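# Raise the ball off its ring and hold it

## Task

Pick the ball up so it sits at least a four-finger width (roughly 7 to 8 cm) above the height it had resting on its ring, and keep it there in a firm, motionless grip. The goal counts only if no hand motor shows moving in hand_state when checked; blocked, goal and overload all count as stopped.

## Robot and tools

Robot: a single arm whose base sits near the table origin (base at z about +0.041 m, nearly level). It carries a right hand with index, middle and ring fingers plus a thumb, driven by 16 motors. Cameras: cam_head_left and cam_head_right (896x504, on a bar beside the table) and cam_wrist (616x616 fisheye on the hand). The ball rests on a ring on the table. Nothing may end up off the table.

Frames. Reported poses, velocities, the Hand target and camera poses use the arm's base frame (+z up, +y to the left looking along +x). Offsets you send are expressed in the Hand target's own axes: +z runs along straightened fingers toward the tips, +x crosses the palm away from the thumb, +y points out of the palm face. The palm face is at y = -0.062 m; straight fingertips reach about 0.139 m beyond the knuckles (knuckles at z = -0.017). Fingers curl toward +y. A rigid mast near the wrist on the palm side (x +0.05 to +0.10, z -0.16 to -0.11, up to y +0.06) can collide with things.

The row. Every motion is described by a row of 24 numbers, each in [-1, 1]:
1-6: dx, dy, dz, rx, ry, rz: an offset (not a pose) from the Hand target, in its axes; 1.0 equals 0.6 m for dx..dz and 180 degrees for rx..rz, which together form one rotation vector.
7-22: hinge goals, absolute, scaled between each hinge's two stops, in this order: index_mcp, index_abd, index_pip, index_dip, thumb_cmc, thumb_axl, thumb_mcp, thumb_ipl, middle_mcp, middle_abd, middle_pip, middle_dip, ring_mcp, ring_abd, ring_pip, ring_dip. Straight values: _mcp -0.75, _abd 0.00, _pip -0.58, _dip -0.70, thumb_cmc -0.71, thumb_axl -0.68, thumb_mcp -0.23, thumb_ipl -0.17. Toward +1 the fingers curl toward the palm; thumb_cmc toward +1 brings the thumb round in front of the palm.
23: current_limit, the cap on every motor's current: -1 gives 0 mA, +1 gives 550 mA (floor 11 mA). Far below 0 fingers may be too weak to move.
24: speed, setpoint rate of (speed+1)/2 times 8.5 rad/s. Initial values are +0.4 and -0.6. Whatever you last sent stays active, so to keep the hand as it is, resend the previous 16 hinge numbers plus these two; at the start, first read a result and copy its values.

execute_actions(actions, cameras). actions is a list of actions; each action is a list of up to 15 rows, one per 1/30 s step, the final row held for any remaining steps. Within one action, every row counts from the Hand target at that action's start; the next action starts from the new target, so repeating an offset keeps moving. An empty list returns state and all images. cameras: a list of names, ["all"], or [].

move(target, speed, blend, stop_force, zero, blocking, cameras). target is one 24-number row, or up to 15 rows, all offsets from the same current Hand target. The hand point follows a straight path. speed: m/s, 0.002 to 3.6, default 0.25 (turning up to twice that in rad/s). blend: metres of corner rounding for lists; 0 stops at each point. stop_force: newtons, 3 to 120; the path halts when the wrist senses that much resistance; omit it when moving away from a contact. zero: with stop_force, true re-zeroes before the move, false keeps the old zero. blocking=false returns after about 0.5 s while the move runs (not allowed with stop_force). The result adds a move: line: done (within 3 mm and 2 degrees, at rest), off_target, moving, held or fault, plus the limits that acted. Neither done nor off_target proves contact or its absence.

wait(seconds 0 to 10). stop() brakes a running move. zoom_image(camera, region=[x0,y0,x1,y1] in image pixels, at most 504 by 504) magnifies the latest image. zero_wrist_force() resets the wrist force baseline. finished_scene(scene) ends the current scene; give its number and call nothing after it in that reply.

Results show end_effector_position (m) and end_effector_quat_wxyz, velocities, the Hand target, joint positions and torques, Wrist force and Wrist torque (in the hand's axes, plus the peak since the last report), and per motor hand_goal, hand_measured, hand_current_ma and hand_state (moving, goal, blocked, overload). The hand point often rests short of the target; an all-zero action re-requests it, or send the remaining gap as an offset. Orientation commands are clipped to 32 degrees from the measured one each step.

Gripping: a finger presses only when its goal lies past the object's surface, harder the further past, up to the current cap. Keep fingers from sitting at 495 mA or more for 5 s, or the motor shuts off for 10 s and drops its grip.

Avoid: net force near 125 to 175 N on any part, or joint contact torques at their limits (wrist joints about 16 N m), which freeze the arm for 10 s and discard hand commands sent during the freeze. The arm is stiff: commanding even slightly past a solid contact can fault it; to release a press, command back beyond the hand point. Approach slowly, since faster contacts strike harder. Route paths away from the base. Do not drop the ball, let go of it while it moves, or knock it off the table. Long stretched or blocked poses heat motors; at 85 C the arm brakes for 30 s or more.

Each tool is called after ">>>" as name([rows], argument=value, ...), one row to a line, values as JSON.

## Session

>>> execute_actions(actions=[])

>>> zoom_image(camera="cam_head_left", region=[430, 210, 570, 320])

>>> zoom_image(camera="cam_wrist", region=[300, 130, 480, 310])

Scene clock: 0.00 s.
end_effector_position=(+0.6716, +0.2684, +0.2658) hand_goal=(-0.754, +0.000, -0.576, -0.696, -0.714, -0.678, -0.226, -0.168, -0.754, +0.000, -0.576, -0.696, -0.754, +0.000, -0.576, -0.696) hand_measured=(-0.754, +0.000, -0.576, -0.696, -0.714, -0.678, -0.226, -0.168, -0.754, +0.000, -0.576, -0.696, -0.754, +0.000, -0.576, -0.696) hand_current_ma=(+0, +0, +0, +0, +0, +0, +0, +0, +0, +0, +0, +0, +0, +0, +0, +0) hand_state=(goal, goal, goal, goal, goal, goal, goal, goal, goal, goal, goal, goal, goal, goal, goal, goal) hand_current_limit=0.40 hand_speed=-0.60 end_effector_quat_wxyz=(-0.372, +0.915, -0.138, +0.076)
Joint positions: [0.053 -1.114 1.346 -2.174 -0.87 2.061]
Joint velocities: within noise
Joint torques (N m): no reading
Motor temperatures (°C): [41 37 44 40 50 46]
Wrist force (N): no reading
Wrist torque (N m): no reading
Wrist force, peak (N): no reading
Hand target: +0.6716, +0.2684, +0.2658; -0.372, +0.915, -0.138, +0.076
camera_calibration:
cam_wrist: T_world_to_cam=[[-0.860017, -0.198479, -0.470081, 0.792644], [-0.481966, 0.0134355, 0.876087, 0.035416], [-0.167569, 0.980013, -0.107215, -0.00248968], [0, 0, 0, 1]] pos_world=[0.69834, 0.159287, 0.341313]

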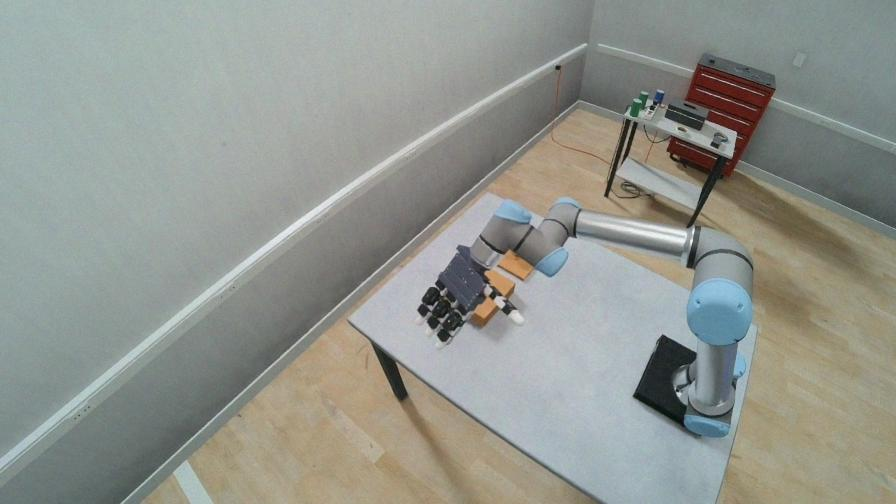

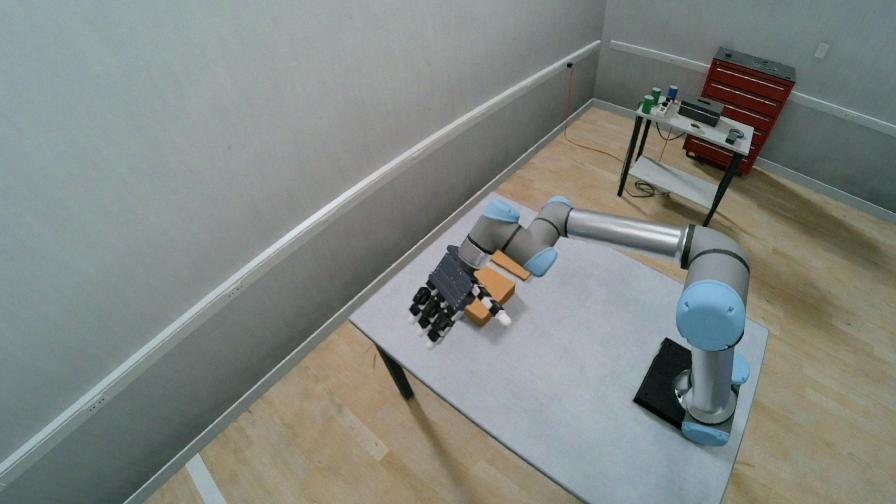

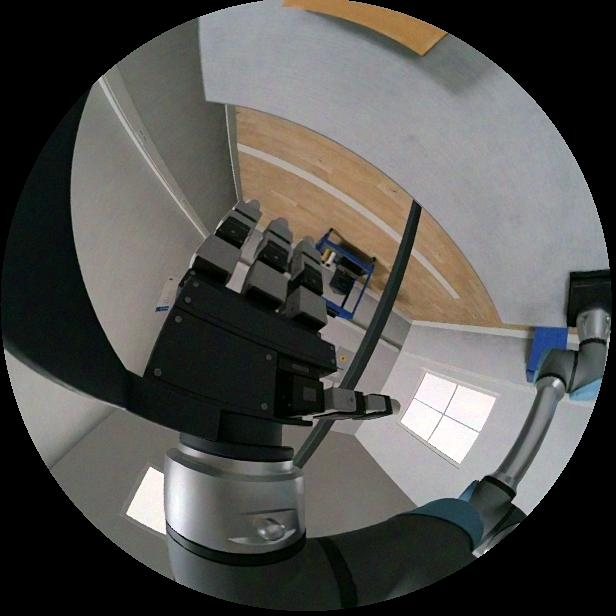

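Scaled by 3.600 from the camera's 896x504 image, which has a finer 1280x720 frame.

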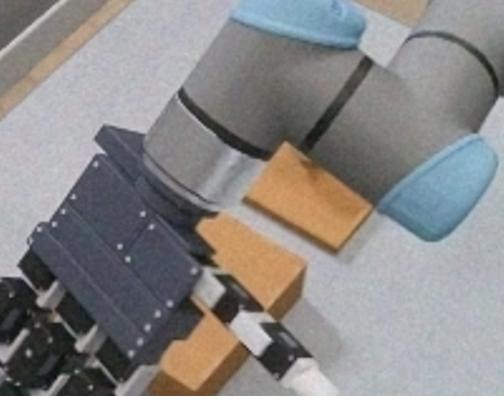

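Scaled by 2.800 from the camera's 616x616 image, which has a finer 880x880 frame.

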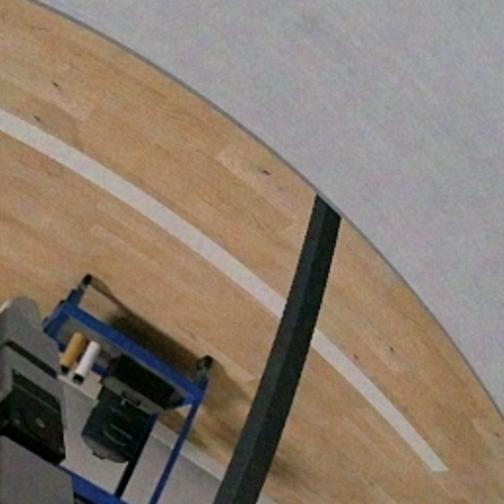

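>>> move(target=[0.265,0.454,-0.467,-0.007,0.335,0.351,-0.96,0,0.153,0.174,0.571,-0.678,-0.225,0.157,-0.96,0,0.153,0.174,-0.9,0,0.9,0.609,0.6,0.2], speed=0.4, cameras=["all"])

>>> zoom_image(camera="cam_wrist", region=[280, 10, 600, 330])

>>> zoom_image(camera="cam_head_left", region=[430, 180, 600, 310])

Scene clock: 4.50 s.
end_effector_position=(+0.7013, -0.1523, +0.2800) hand_goal=(-0.960, +0.000, +0.152, +0.174, +0.570, -0.678, -0.226, +0.156, -0.960, +0.000, +0.152, +0.174, -0.900, +0.000, +0.900, +0.608) hand_measured=(-0.900, +0.002, +0.140, +0.158, +0.568, -0.678, -0.220, +0.148, -0.900, +0.002, +0.144, +0.160, -0.842, +0.000, +0.878, +0.596) hand_current_ma=(+8, +0, +0, -1, +0, +0, +0, +0, +8, +0, +0, -1, +7, +0, -1, +0) hand_state=(blocked, goal, goal, goal, goal, goal, goal, goal, blocked, goal, goal, goal, blocked, goal, blocked, goal) hand_current_limit=0.60 hand_speed=0.20 end_effector_quat_wxyz=(+0.232, -0.560, +0.735, -0.304)
Joint positions: [-0.46 -1.192 1.516 -2.67 -1.435 3.005]
Joint torques (N m): [3.69 -60.4 -9.29 -2.07 -0.69 -0.48]
Wrist force (N): [-0.6 0.6 0.1]
Wrist torque (N m): [0.07 0.01 -0.03]
Wrist force, peak (N): [4.2 1.6 0.3]
Hand target: +0.7013, -0.1522, +0.2801; +0.232, -0.560, +0.735, -0.304
Off the commanded pose: 0.000 m, 0 deg.
move: done
camera_calibration:
cam_wrist: T_world_to_cam=[[-0.23087, 0.865242, -0.445034, 0.455112], [-0.0239365, 0.452201, 0.891595, -0.215757], [0.97269, 0.216495, -0.0836888, -0.506226], [0, 0, 0, 1]] pos_world=[0.592308, -0.186621, 0.352542]

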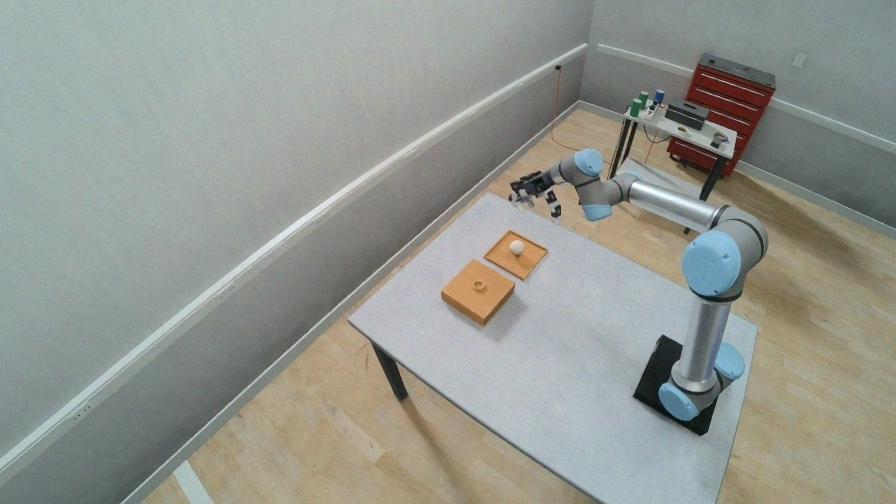

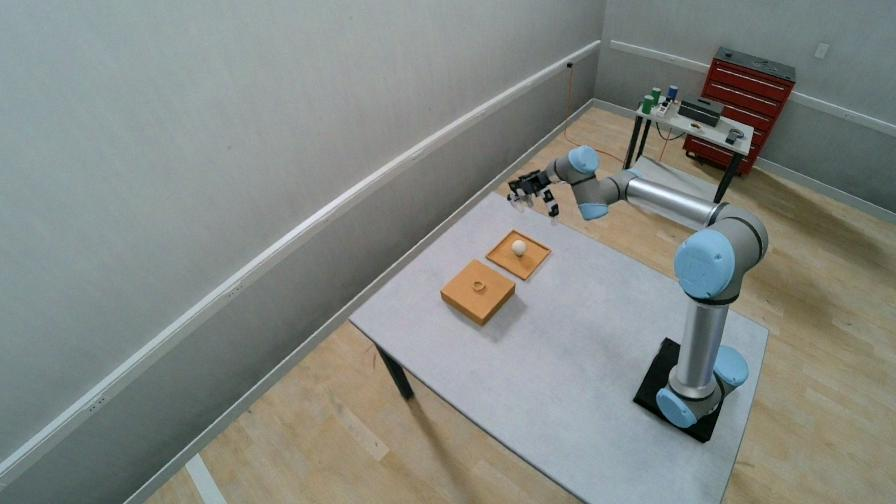

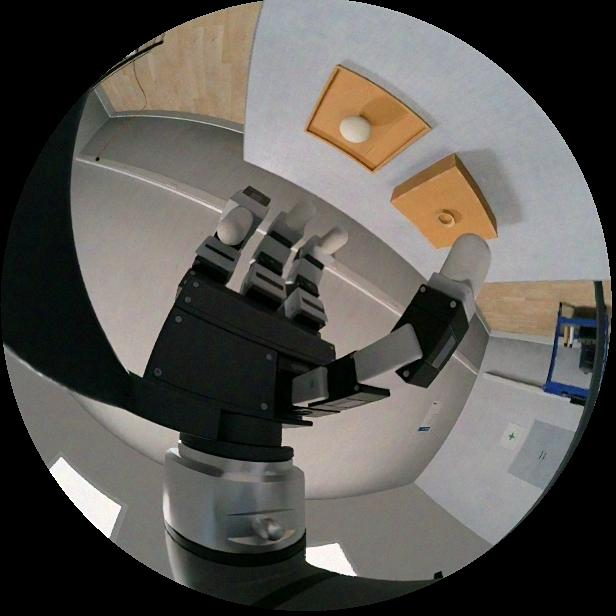

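Scaled by 1.575 from the camera's 616x616 image, which has a finer 880x880 frame.

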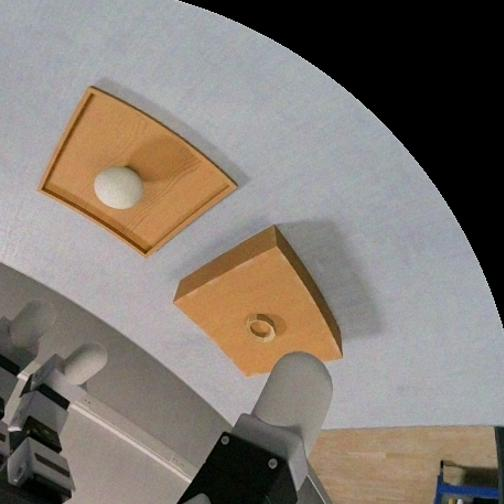

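Scaled by 2.965 from the camera's 896x504 image, which has a finer 1280x720 frame.

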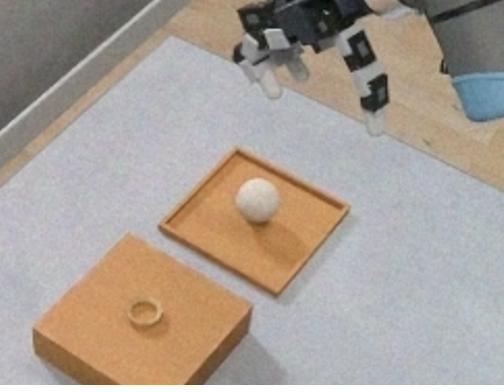

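>>> move([
  [0.037,0.114,0.341,0,0,0,-0.96,0,0.153,0.174,0.571,-0.678,-0.225,0.157,-0.96,0,0.153,0.174,-0.9,0,0.9,0.609,0.6,0.2],
  [0.037,0.208,0.435,0,0,0,-0.96,0,0.153,0.174,0.571,-0.678,-0.225,0.157,-0.96,0,0.153,0.174,-0.9,0,0.9,0.609,0.6,0.2],
], speed=[0.3,0.12], cameras=["cam_wrist"])

>>> zoom_image(camera="cam_wrist", region=[200, 80, 560, 440])

Scene clock: 8.90 s.
end_effector_position=(+0.7881, -0.1991, +0.0071) hand_goal=(-0.960, +0.000, +0.152, +0.174, +0.570, -0.678, -0.226, +0.156, -0.960, +0.000, +0.152, +0.174, -0.900, +0.000, +0.900, +0.608) hand_measured=(-0.936, +0.002, +0.168, +0.186, +0.568, -0.678, -0.220, +0.148, -0.934, +0.002, +0.164, +0.184, -0.848, +0.000, +0.878, +0.596) hand_current_ma=(+2, +0, +1, +0, +0, +0, +0, +0, +2, +0, +0, +0, +6, +0, -1, +0) hand_state=(blocked, goal, goal, goal, goal, goal, goal, goal, blocked, goal, goal, goal, blocked, goal, blocked, goal) hand_current_limit=0.60 hand_speed=0.20 end_effector_quat_wxyz=(+0.232, -0.560, +0.735, -0.304)
Joint positions: [-0.465 -0.66 1.395 -3.081 -1.432 3.002]
Joint torques (N m): [7.19 -76.67 -33.77 -0.96 -0.82 2.08]
Wrist force (N): [-0.4 0.1 -0.6]
Wrist torque (N m): [0.04 -0.03 -0.01]
Wrist force, peak (N): [0.6 -4.2 -3.5]
Hand target: +0.7882, -0.1991, +0.0073; +0.232, -0.560, +0.735, -0.304
Off the commanded pose: 0.000 m, 0 deg.
move: done
camera_calibration:
cam_wrist: T_world_to_cam=[[-0.230703, 0.865291, -0.445025, 0.394224], [-0.0238432, 0.452198, 0.891599, 0.050692], [0.972732, 0.216305, -0.0836921, -0.603405], [0, 0, 0, 1]] pos_world=[0.679108, -0.233522, 0.0797423]
Images, in order (width x height): cam_wrist 616x616.

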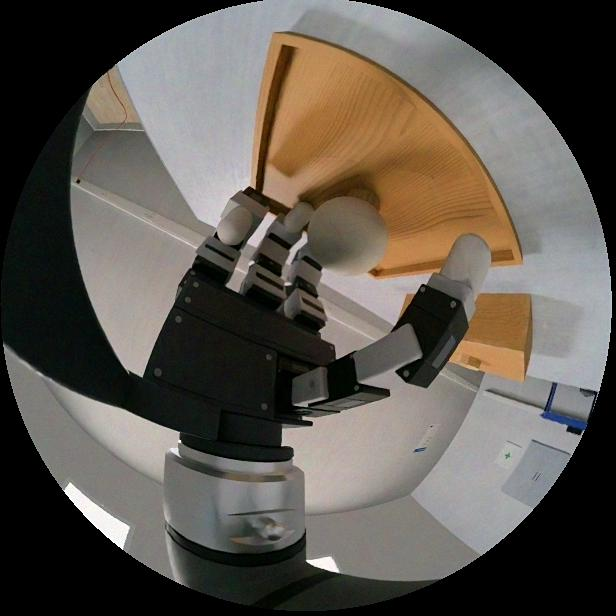

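Scaled by 1.400 from the camera's 616x616 image, which has a finer 880x880 frame.

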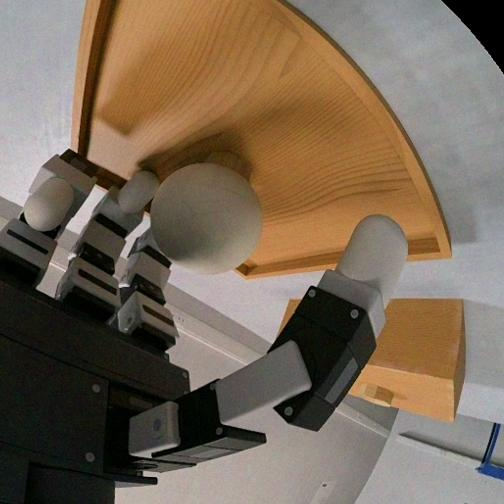

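>>> move(target=[0,0,0,0,0,0,-0.72,0,0.16,0.174,0.6,-0.678,0.0,0.33,-0.72,0,0.16,0.174,-0.9,0,0.9,0.609,0.6,-0.7])

>>> move(target=[0,0,0,0,0,0,-0.35,0,0.27,0.23,0.65,-0.65,0.3,0.55,-0.35,0,0.27,0.23,-0.9,0,0.9,0.609,0.7,-0.85])

>>> move(target=[0,0,0,0,0,0,-0.05,0,0.5,0.45,0.75,-0.6,0.6,0.8,-0.05,0,0.5,0.45,-0.9,0,0.9,0.609,0.7,-0.85], cameras=["cam_wrist"])

>>> zoom_image(camera="cam_wrist", region=[200, 80, 560, 440])

Scene clock: 11.40 s.
end_effector_position=(+0.7882, -0.1991, +0.0073) hand_goal=(-0.720, +0.000, +0.160, +0.174, +0.600, -0.678, +0.000, +0.330, -0.720, +0.000, +0.160, +0.174, -0.900, +0.000, +0.900, +0.608) hand_measured=(-0.734, +0.002, +0.164, +0.188, +0.588, -0.678, -0.004, +0.318, -0.820, +0.002, +0.164, +0.190, -0.848, +0.000, +0.878, +0.596) hand_current_ma=(-1, +0, +0, +0, +0, +0, +0, -1, -18, +0, +0, +1, +6, +0, -1, +0) hand_state=(goal, goal, goal, goal, goal, goal, goal, goal, blocked, goal, goal, goal, blocked, goal, blocked, goal) hand_current_limit=0.60 hand_speed=-0.70 end_effector_quat_wxyz=(+0.232, -0.560, +0.735, -0.304)
Joint positions: [-0.465 -0.66 1.395 -3.081 -1.432 3.002]
Joint torques (N m): [5.27 -56.94 -15.01 -3.24 -0.75 1.9]
Wrist force (N): [-0.7 -2.7 -2.2]
Wrist torque (N m): [0.23 -0.02 -0.07]
Wrist force, peak (N): [-0.3 -4.5 -1.8]
Hand target: +0.7882, -0.1991, +0.0073; +0.232, -0.560, +0.735, -0.304
Off the commanded pose: 0.000 m, 0 deg.
move: done

Scene clock: 13.63 s.
end_effector_position=(+0.7882, -0.1991, +0.0073) hand_goal=(-0.350, +0.000, +0.270, +0.230, +0.650, -0.650, +0.300, +0.550, -0.350, +0.000, +0.270, +0.230, -0.900, +0.000, +0.900, +0.608) hand_measured=(-0.724, +0.004, +0.160, +0.206, +0.488, -0.774, +0.096, +0.508, -0.564, +0.054, +0.174, +0.186, -0.848, +0.000, +0.878, +0.596) hand_current_ma=(-178, +0, -19, -1, -39, -33, -87, -6, -67, +3, -15, -4, +6, +0, -1, +0) hand_state=(blocked, goal, blocked, blocked, blocked, blocked, blocked, blocked, blocked, blocked, blocked, blocked, blocked, goal, blocked, goal) hand_current_limit=0.70 hand_speed=-0.85 end_effector_quat_wxyz=(+0.232, -0.560, +0.735, -0.304)
Joint positions: [-0.465 -0.66 1.395 -3.081 -1.432 3.002]
Joint torques (N m): [2.61 -27.23 -5.34 0.34 -0.7 1.72]
Wrist force (N): [-0.8 -2.7 -3.7]
Wrist torque (N m): [0.44 -0.11 0.00]
Wrist force, peak (N): [0.4 -3.8 -5.0]
Hand target: +0.7882, -0.1991, +0.0073; +0.232, -0.560, +0.735, -0.304
Off the commanded pose: 0.000 m, 0 deg.
move: done

Scene clock: 14.53 s.
end_effector_position=(+0.7882, -0.1991, +0.0073) hand_goal=(-0.050, +0.000, +0.500, +0.450, +0.750, -0.600, +0.600, +0.800, -0.050, +0.000, +0.500, +0.450, -0.900, +0.000, +0.900, +0.608) hand_measured=(-0.702, +0.004, +0.164, +0.434, +0.618, -0.752, +0.404, +0.764, -0.516, +0.104, +0.218, +0.348, -0.848, +0.000, +0.878, +0.596) hand_current_ma=(-467, +0, -133, -1, -27, -47, -82, -4, -261, +8, -97, -17, +6, +0, -1, +0) hand_state=(blocked, goal, blocked, goal, blocked, blocked, blocked, blocked, blocked, blocked, blocked, blocked, blocked, goal, blocked, goal) hand_current_limit=0.70 hand_speed=-0.85 end_effector_quat_wxyz=(+0.232, -0.560, +0.735, -0.304)
Joint positions: [-0.465 -0.66 1.395 -3.081 -1.432 3.002]
Joint torques (N m): [1.42 -26.79 -4.67 0.31 -0.57 1.59]
Wrist force (N): [-0.3 -10.1 -6.4]
Wrist torque (N m): [0.85 -0.01 -0.02]
Wrist force, peak (N): [0.0 -11.6 -6.2]
Hand target: +0.7882, -0.1991, +0.0073; +0.232, -0.560, +0.735, -0.304
Off the commanded pose: 0.000 m, 0 deg.
move: done
camera_calibration:
cam_wrist: T_world_to_cam=[[-0.23061, 0.865242, -0.445169, 0.394229], [-0.0240524, 0.452292, 0.891546, 0.050772], [0.972749, 0.216307, -0.083492, -0.60352], [0, 0, 0, 1]] pos_world=[0.679207, -0.233521, 0.0798436]
Images, in order (width x height): cam_wrist 616x616.

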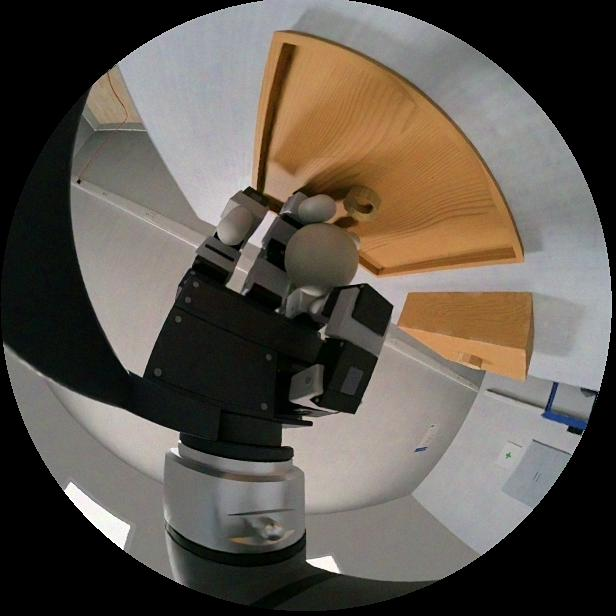

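Scaled by 1.400 from the camera's 616x616 image, which has a finer 880x880 frame.

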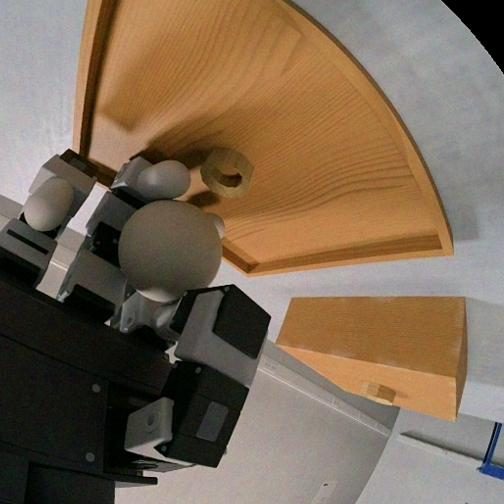

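>>> move(target=[0,-0.15,-0.15,0,0,0,-0.05,0,0.5,0.45,0.75,-0.6,0.75,0.9,-0.05,0,0.5,0.45,-0.9,0,0.9,0.609,0.7,-0.85], speed=0.12, cameras=["all"])

>>> zoom_image(camera="cam_wrist", region=[200, 80, 560, 440])

>>> zoom_image(camera="cam_head_left", region=[450, 160, 570, 260])

Scene clock: 17.23 s.
end_effector_position=(+0.7883, -0.1992, +0.1348) hand_goal=(-0.050, +0.000, +0.500, +0.450, +0.750, -0.600, +0.750, +0.900, -0.050, +0.000, +0.500, +0.450, -0.900, +0.000, +0.900, +0.608) hand_measured=(-0.468, -0.092, +0.180, +0.352, +0.628, -0.752, +0.404, +0.780, -0.468, +0.148, +0.218, +0.338, -0.848, +0.000, +0.878, +0.596) hand_current_ma=(-215, -7, -122, -16, -23, -48, -220, -37, -217, +15, -98, -20, +6, +0, -1, +0) hand_state=(blocked, blocked, blocked, blocked, blocked, blocked, blocked, blocked, blocked, blocked, blocked, blocked, blocked, goal, blocked, goal) hand_current_limit=0.70 hand_speed=-0.85 end_effector_quat_wxyz=(+0.232, -0.560, +0.735, -0.304)
Joint positions: [-0.465 -0.838 1.347 -2.855 -1.432 3.002]
Joint torques (N m): [-1.11 -29.15 -9.1 -6.09 0.68 -0.8]
Wrist force (N): [-0.6 1.3 0.5]
Wrist torque (N m): [0.09 -0.03 0.03]
Wrist force, peak (N): [-0.2 -10.4 -6.6]
Hand target: +0.7882, -0.1992, +0.1345; +0.232, -0.560, +0.735, -0.304
Off the commanded pose: 0.000 m, 0 deg.
move: done
camera_calibration:
cam_wrist: T_world_to_cam=[[-0.230429, 0.865181, -0.445381, 0.450894], [-0.024451, 0.452405, 0.891477, -0.0625909], [0.972782, 0.216312, -0.0830925, -0.592977], [0, 0, 0, 1]] pos_world=[0.679206, -0.233521, 0.207346]

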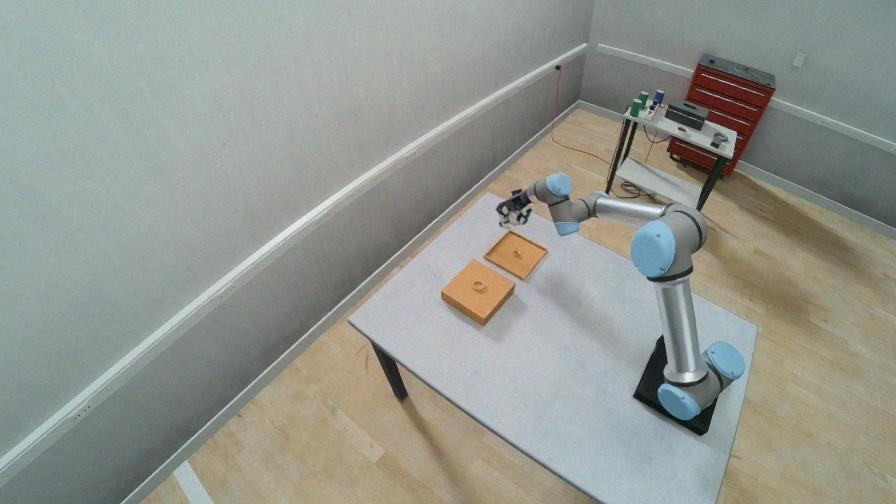

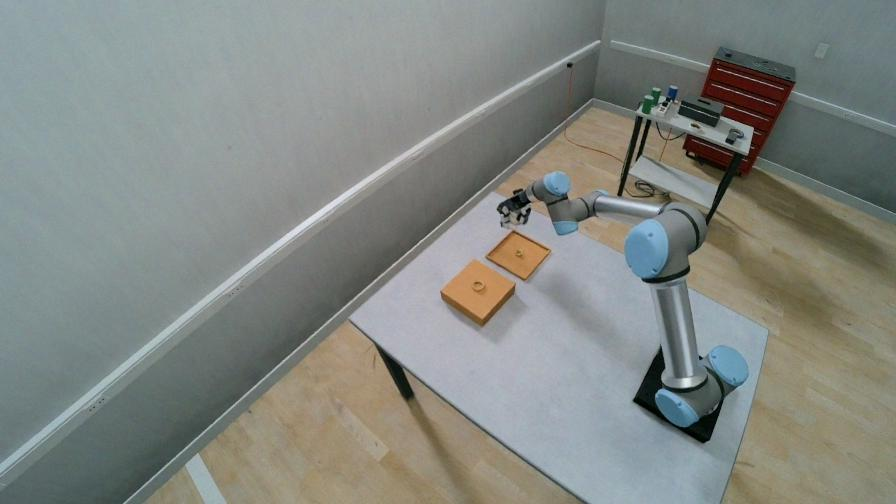

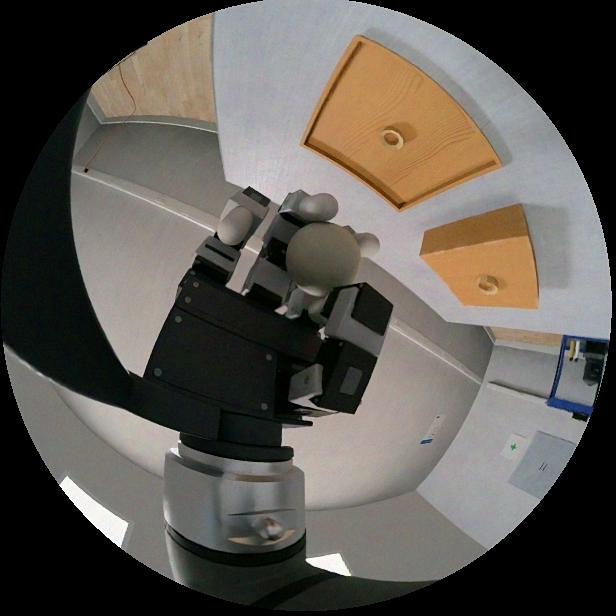

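Scaled by 1.400 from the camera's 616x616 image, which has a finer 880x880 frame.

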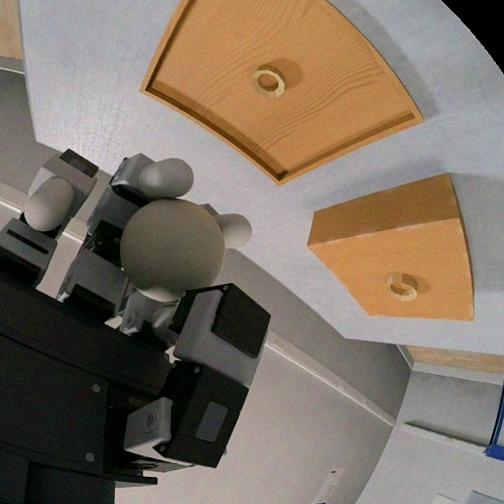

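Scaled by 4.200 from the camera's 896x504 image, which has a finer 1280x720 frame.

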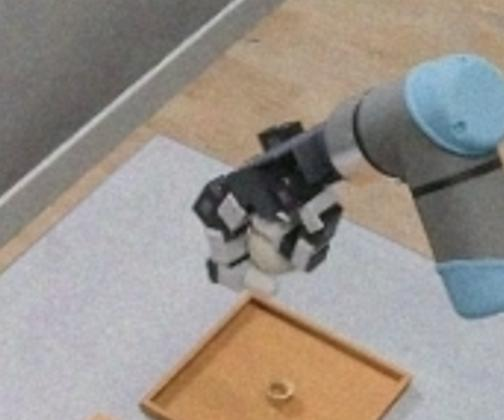

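>>> finished_scene(scene=2)

The scene is finished: the task was done.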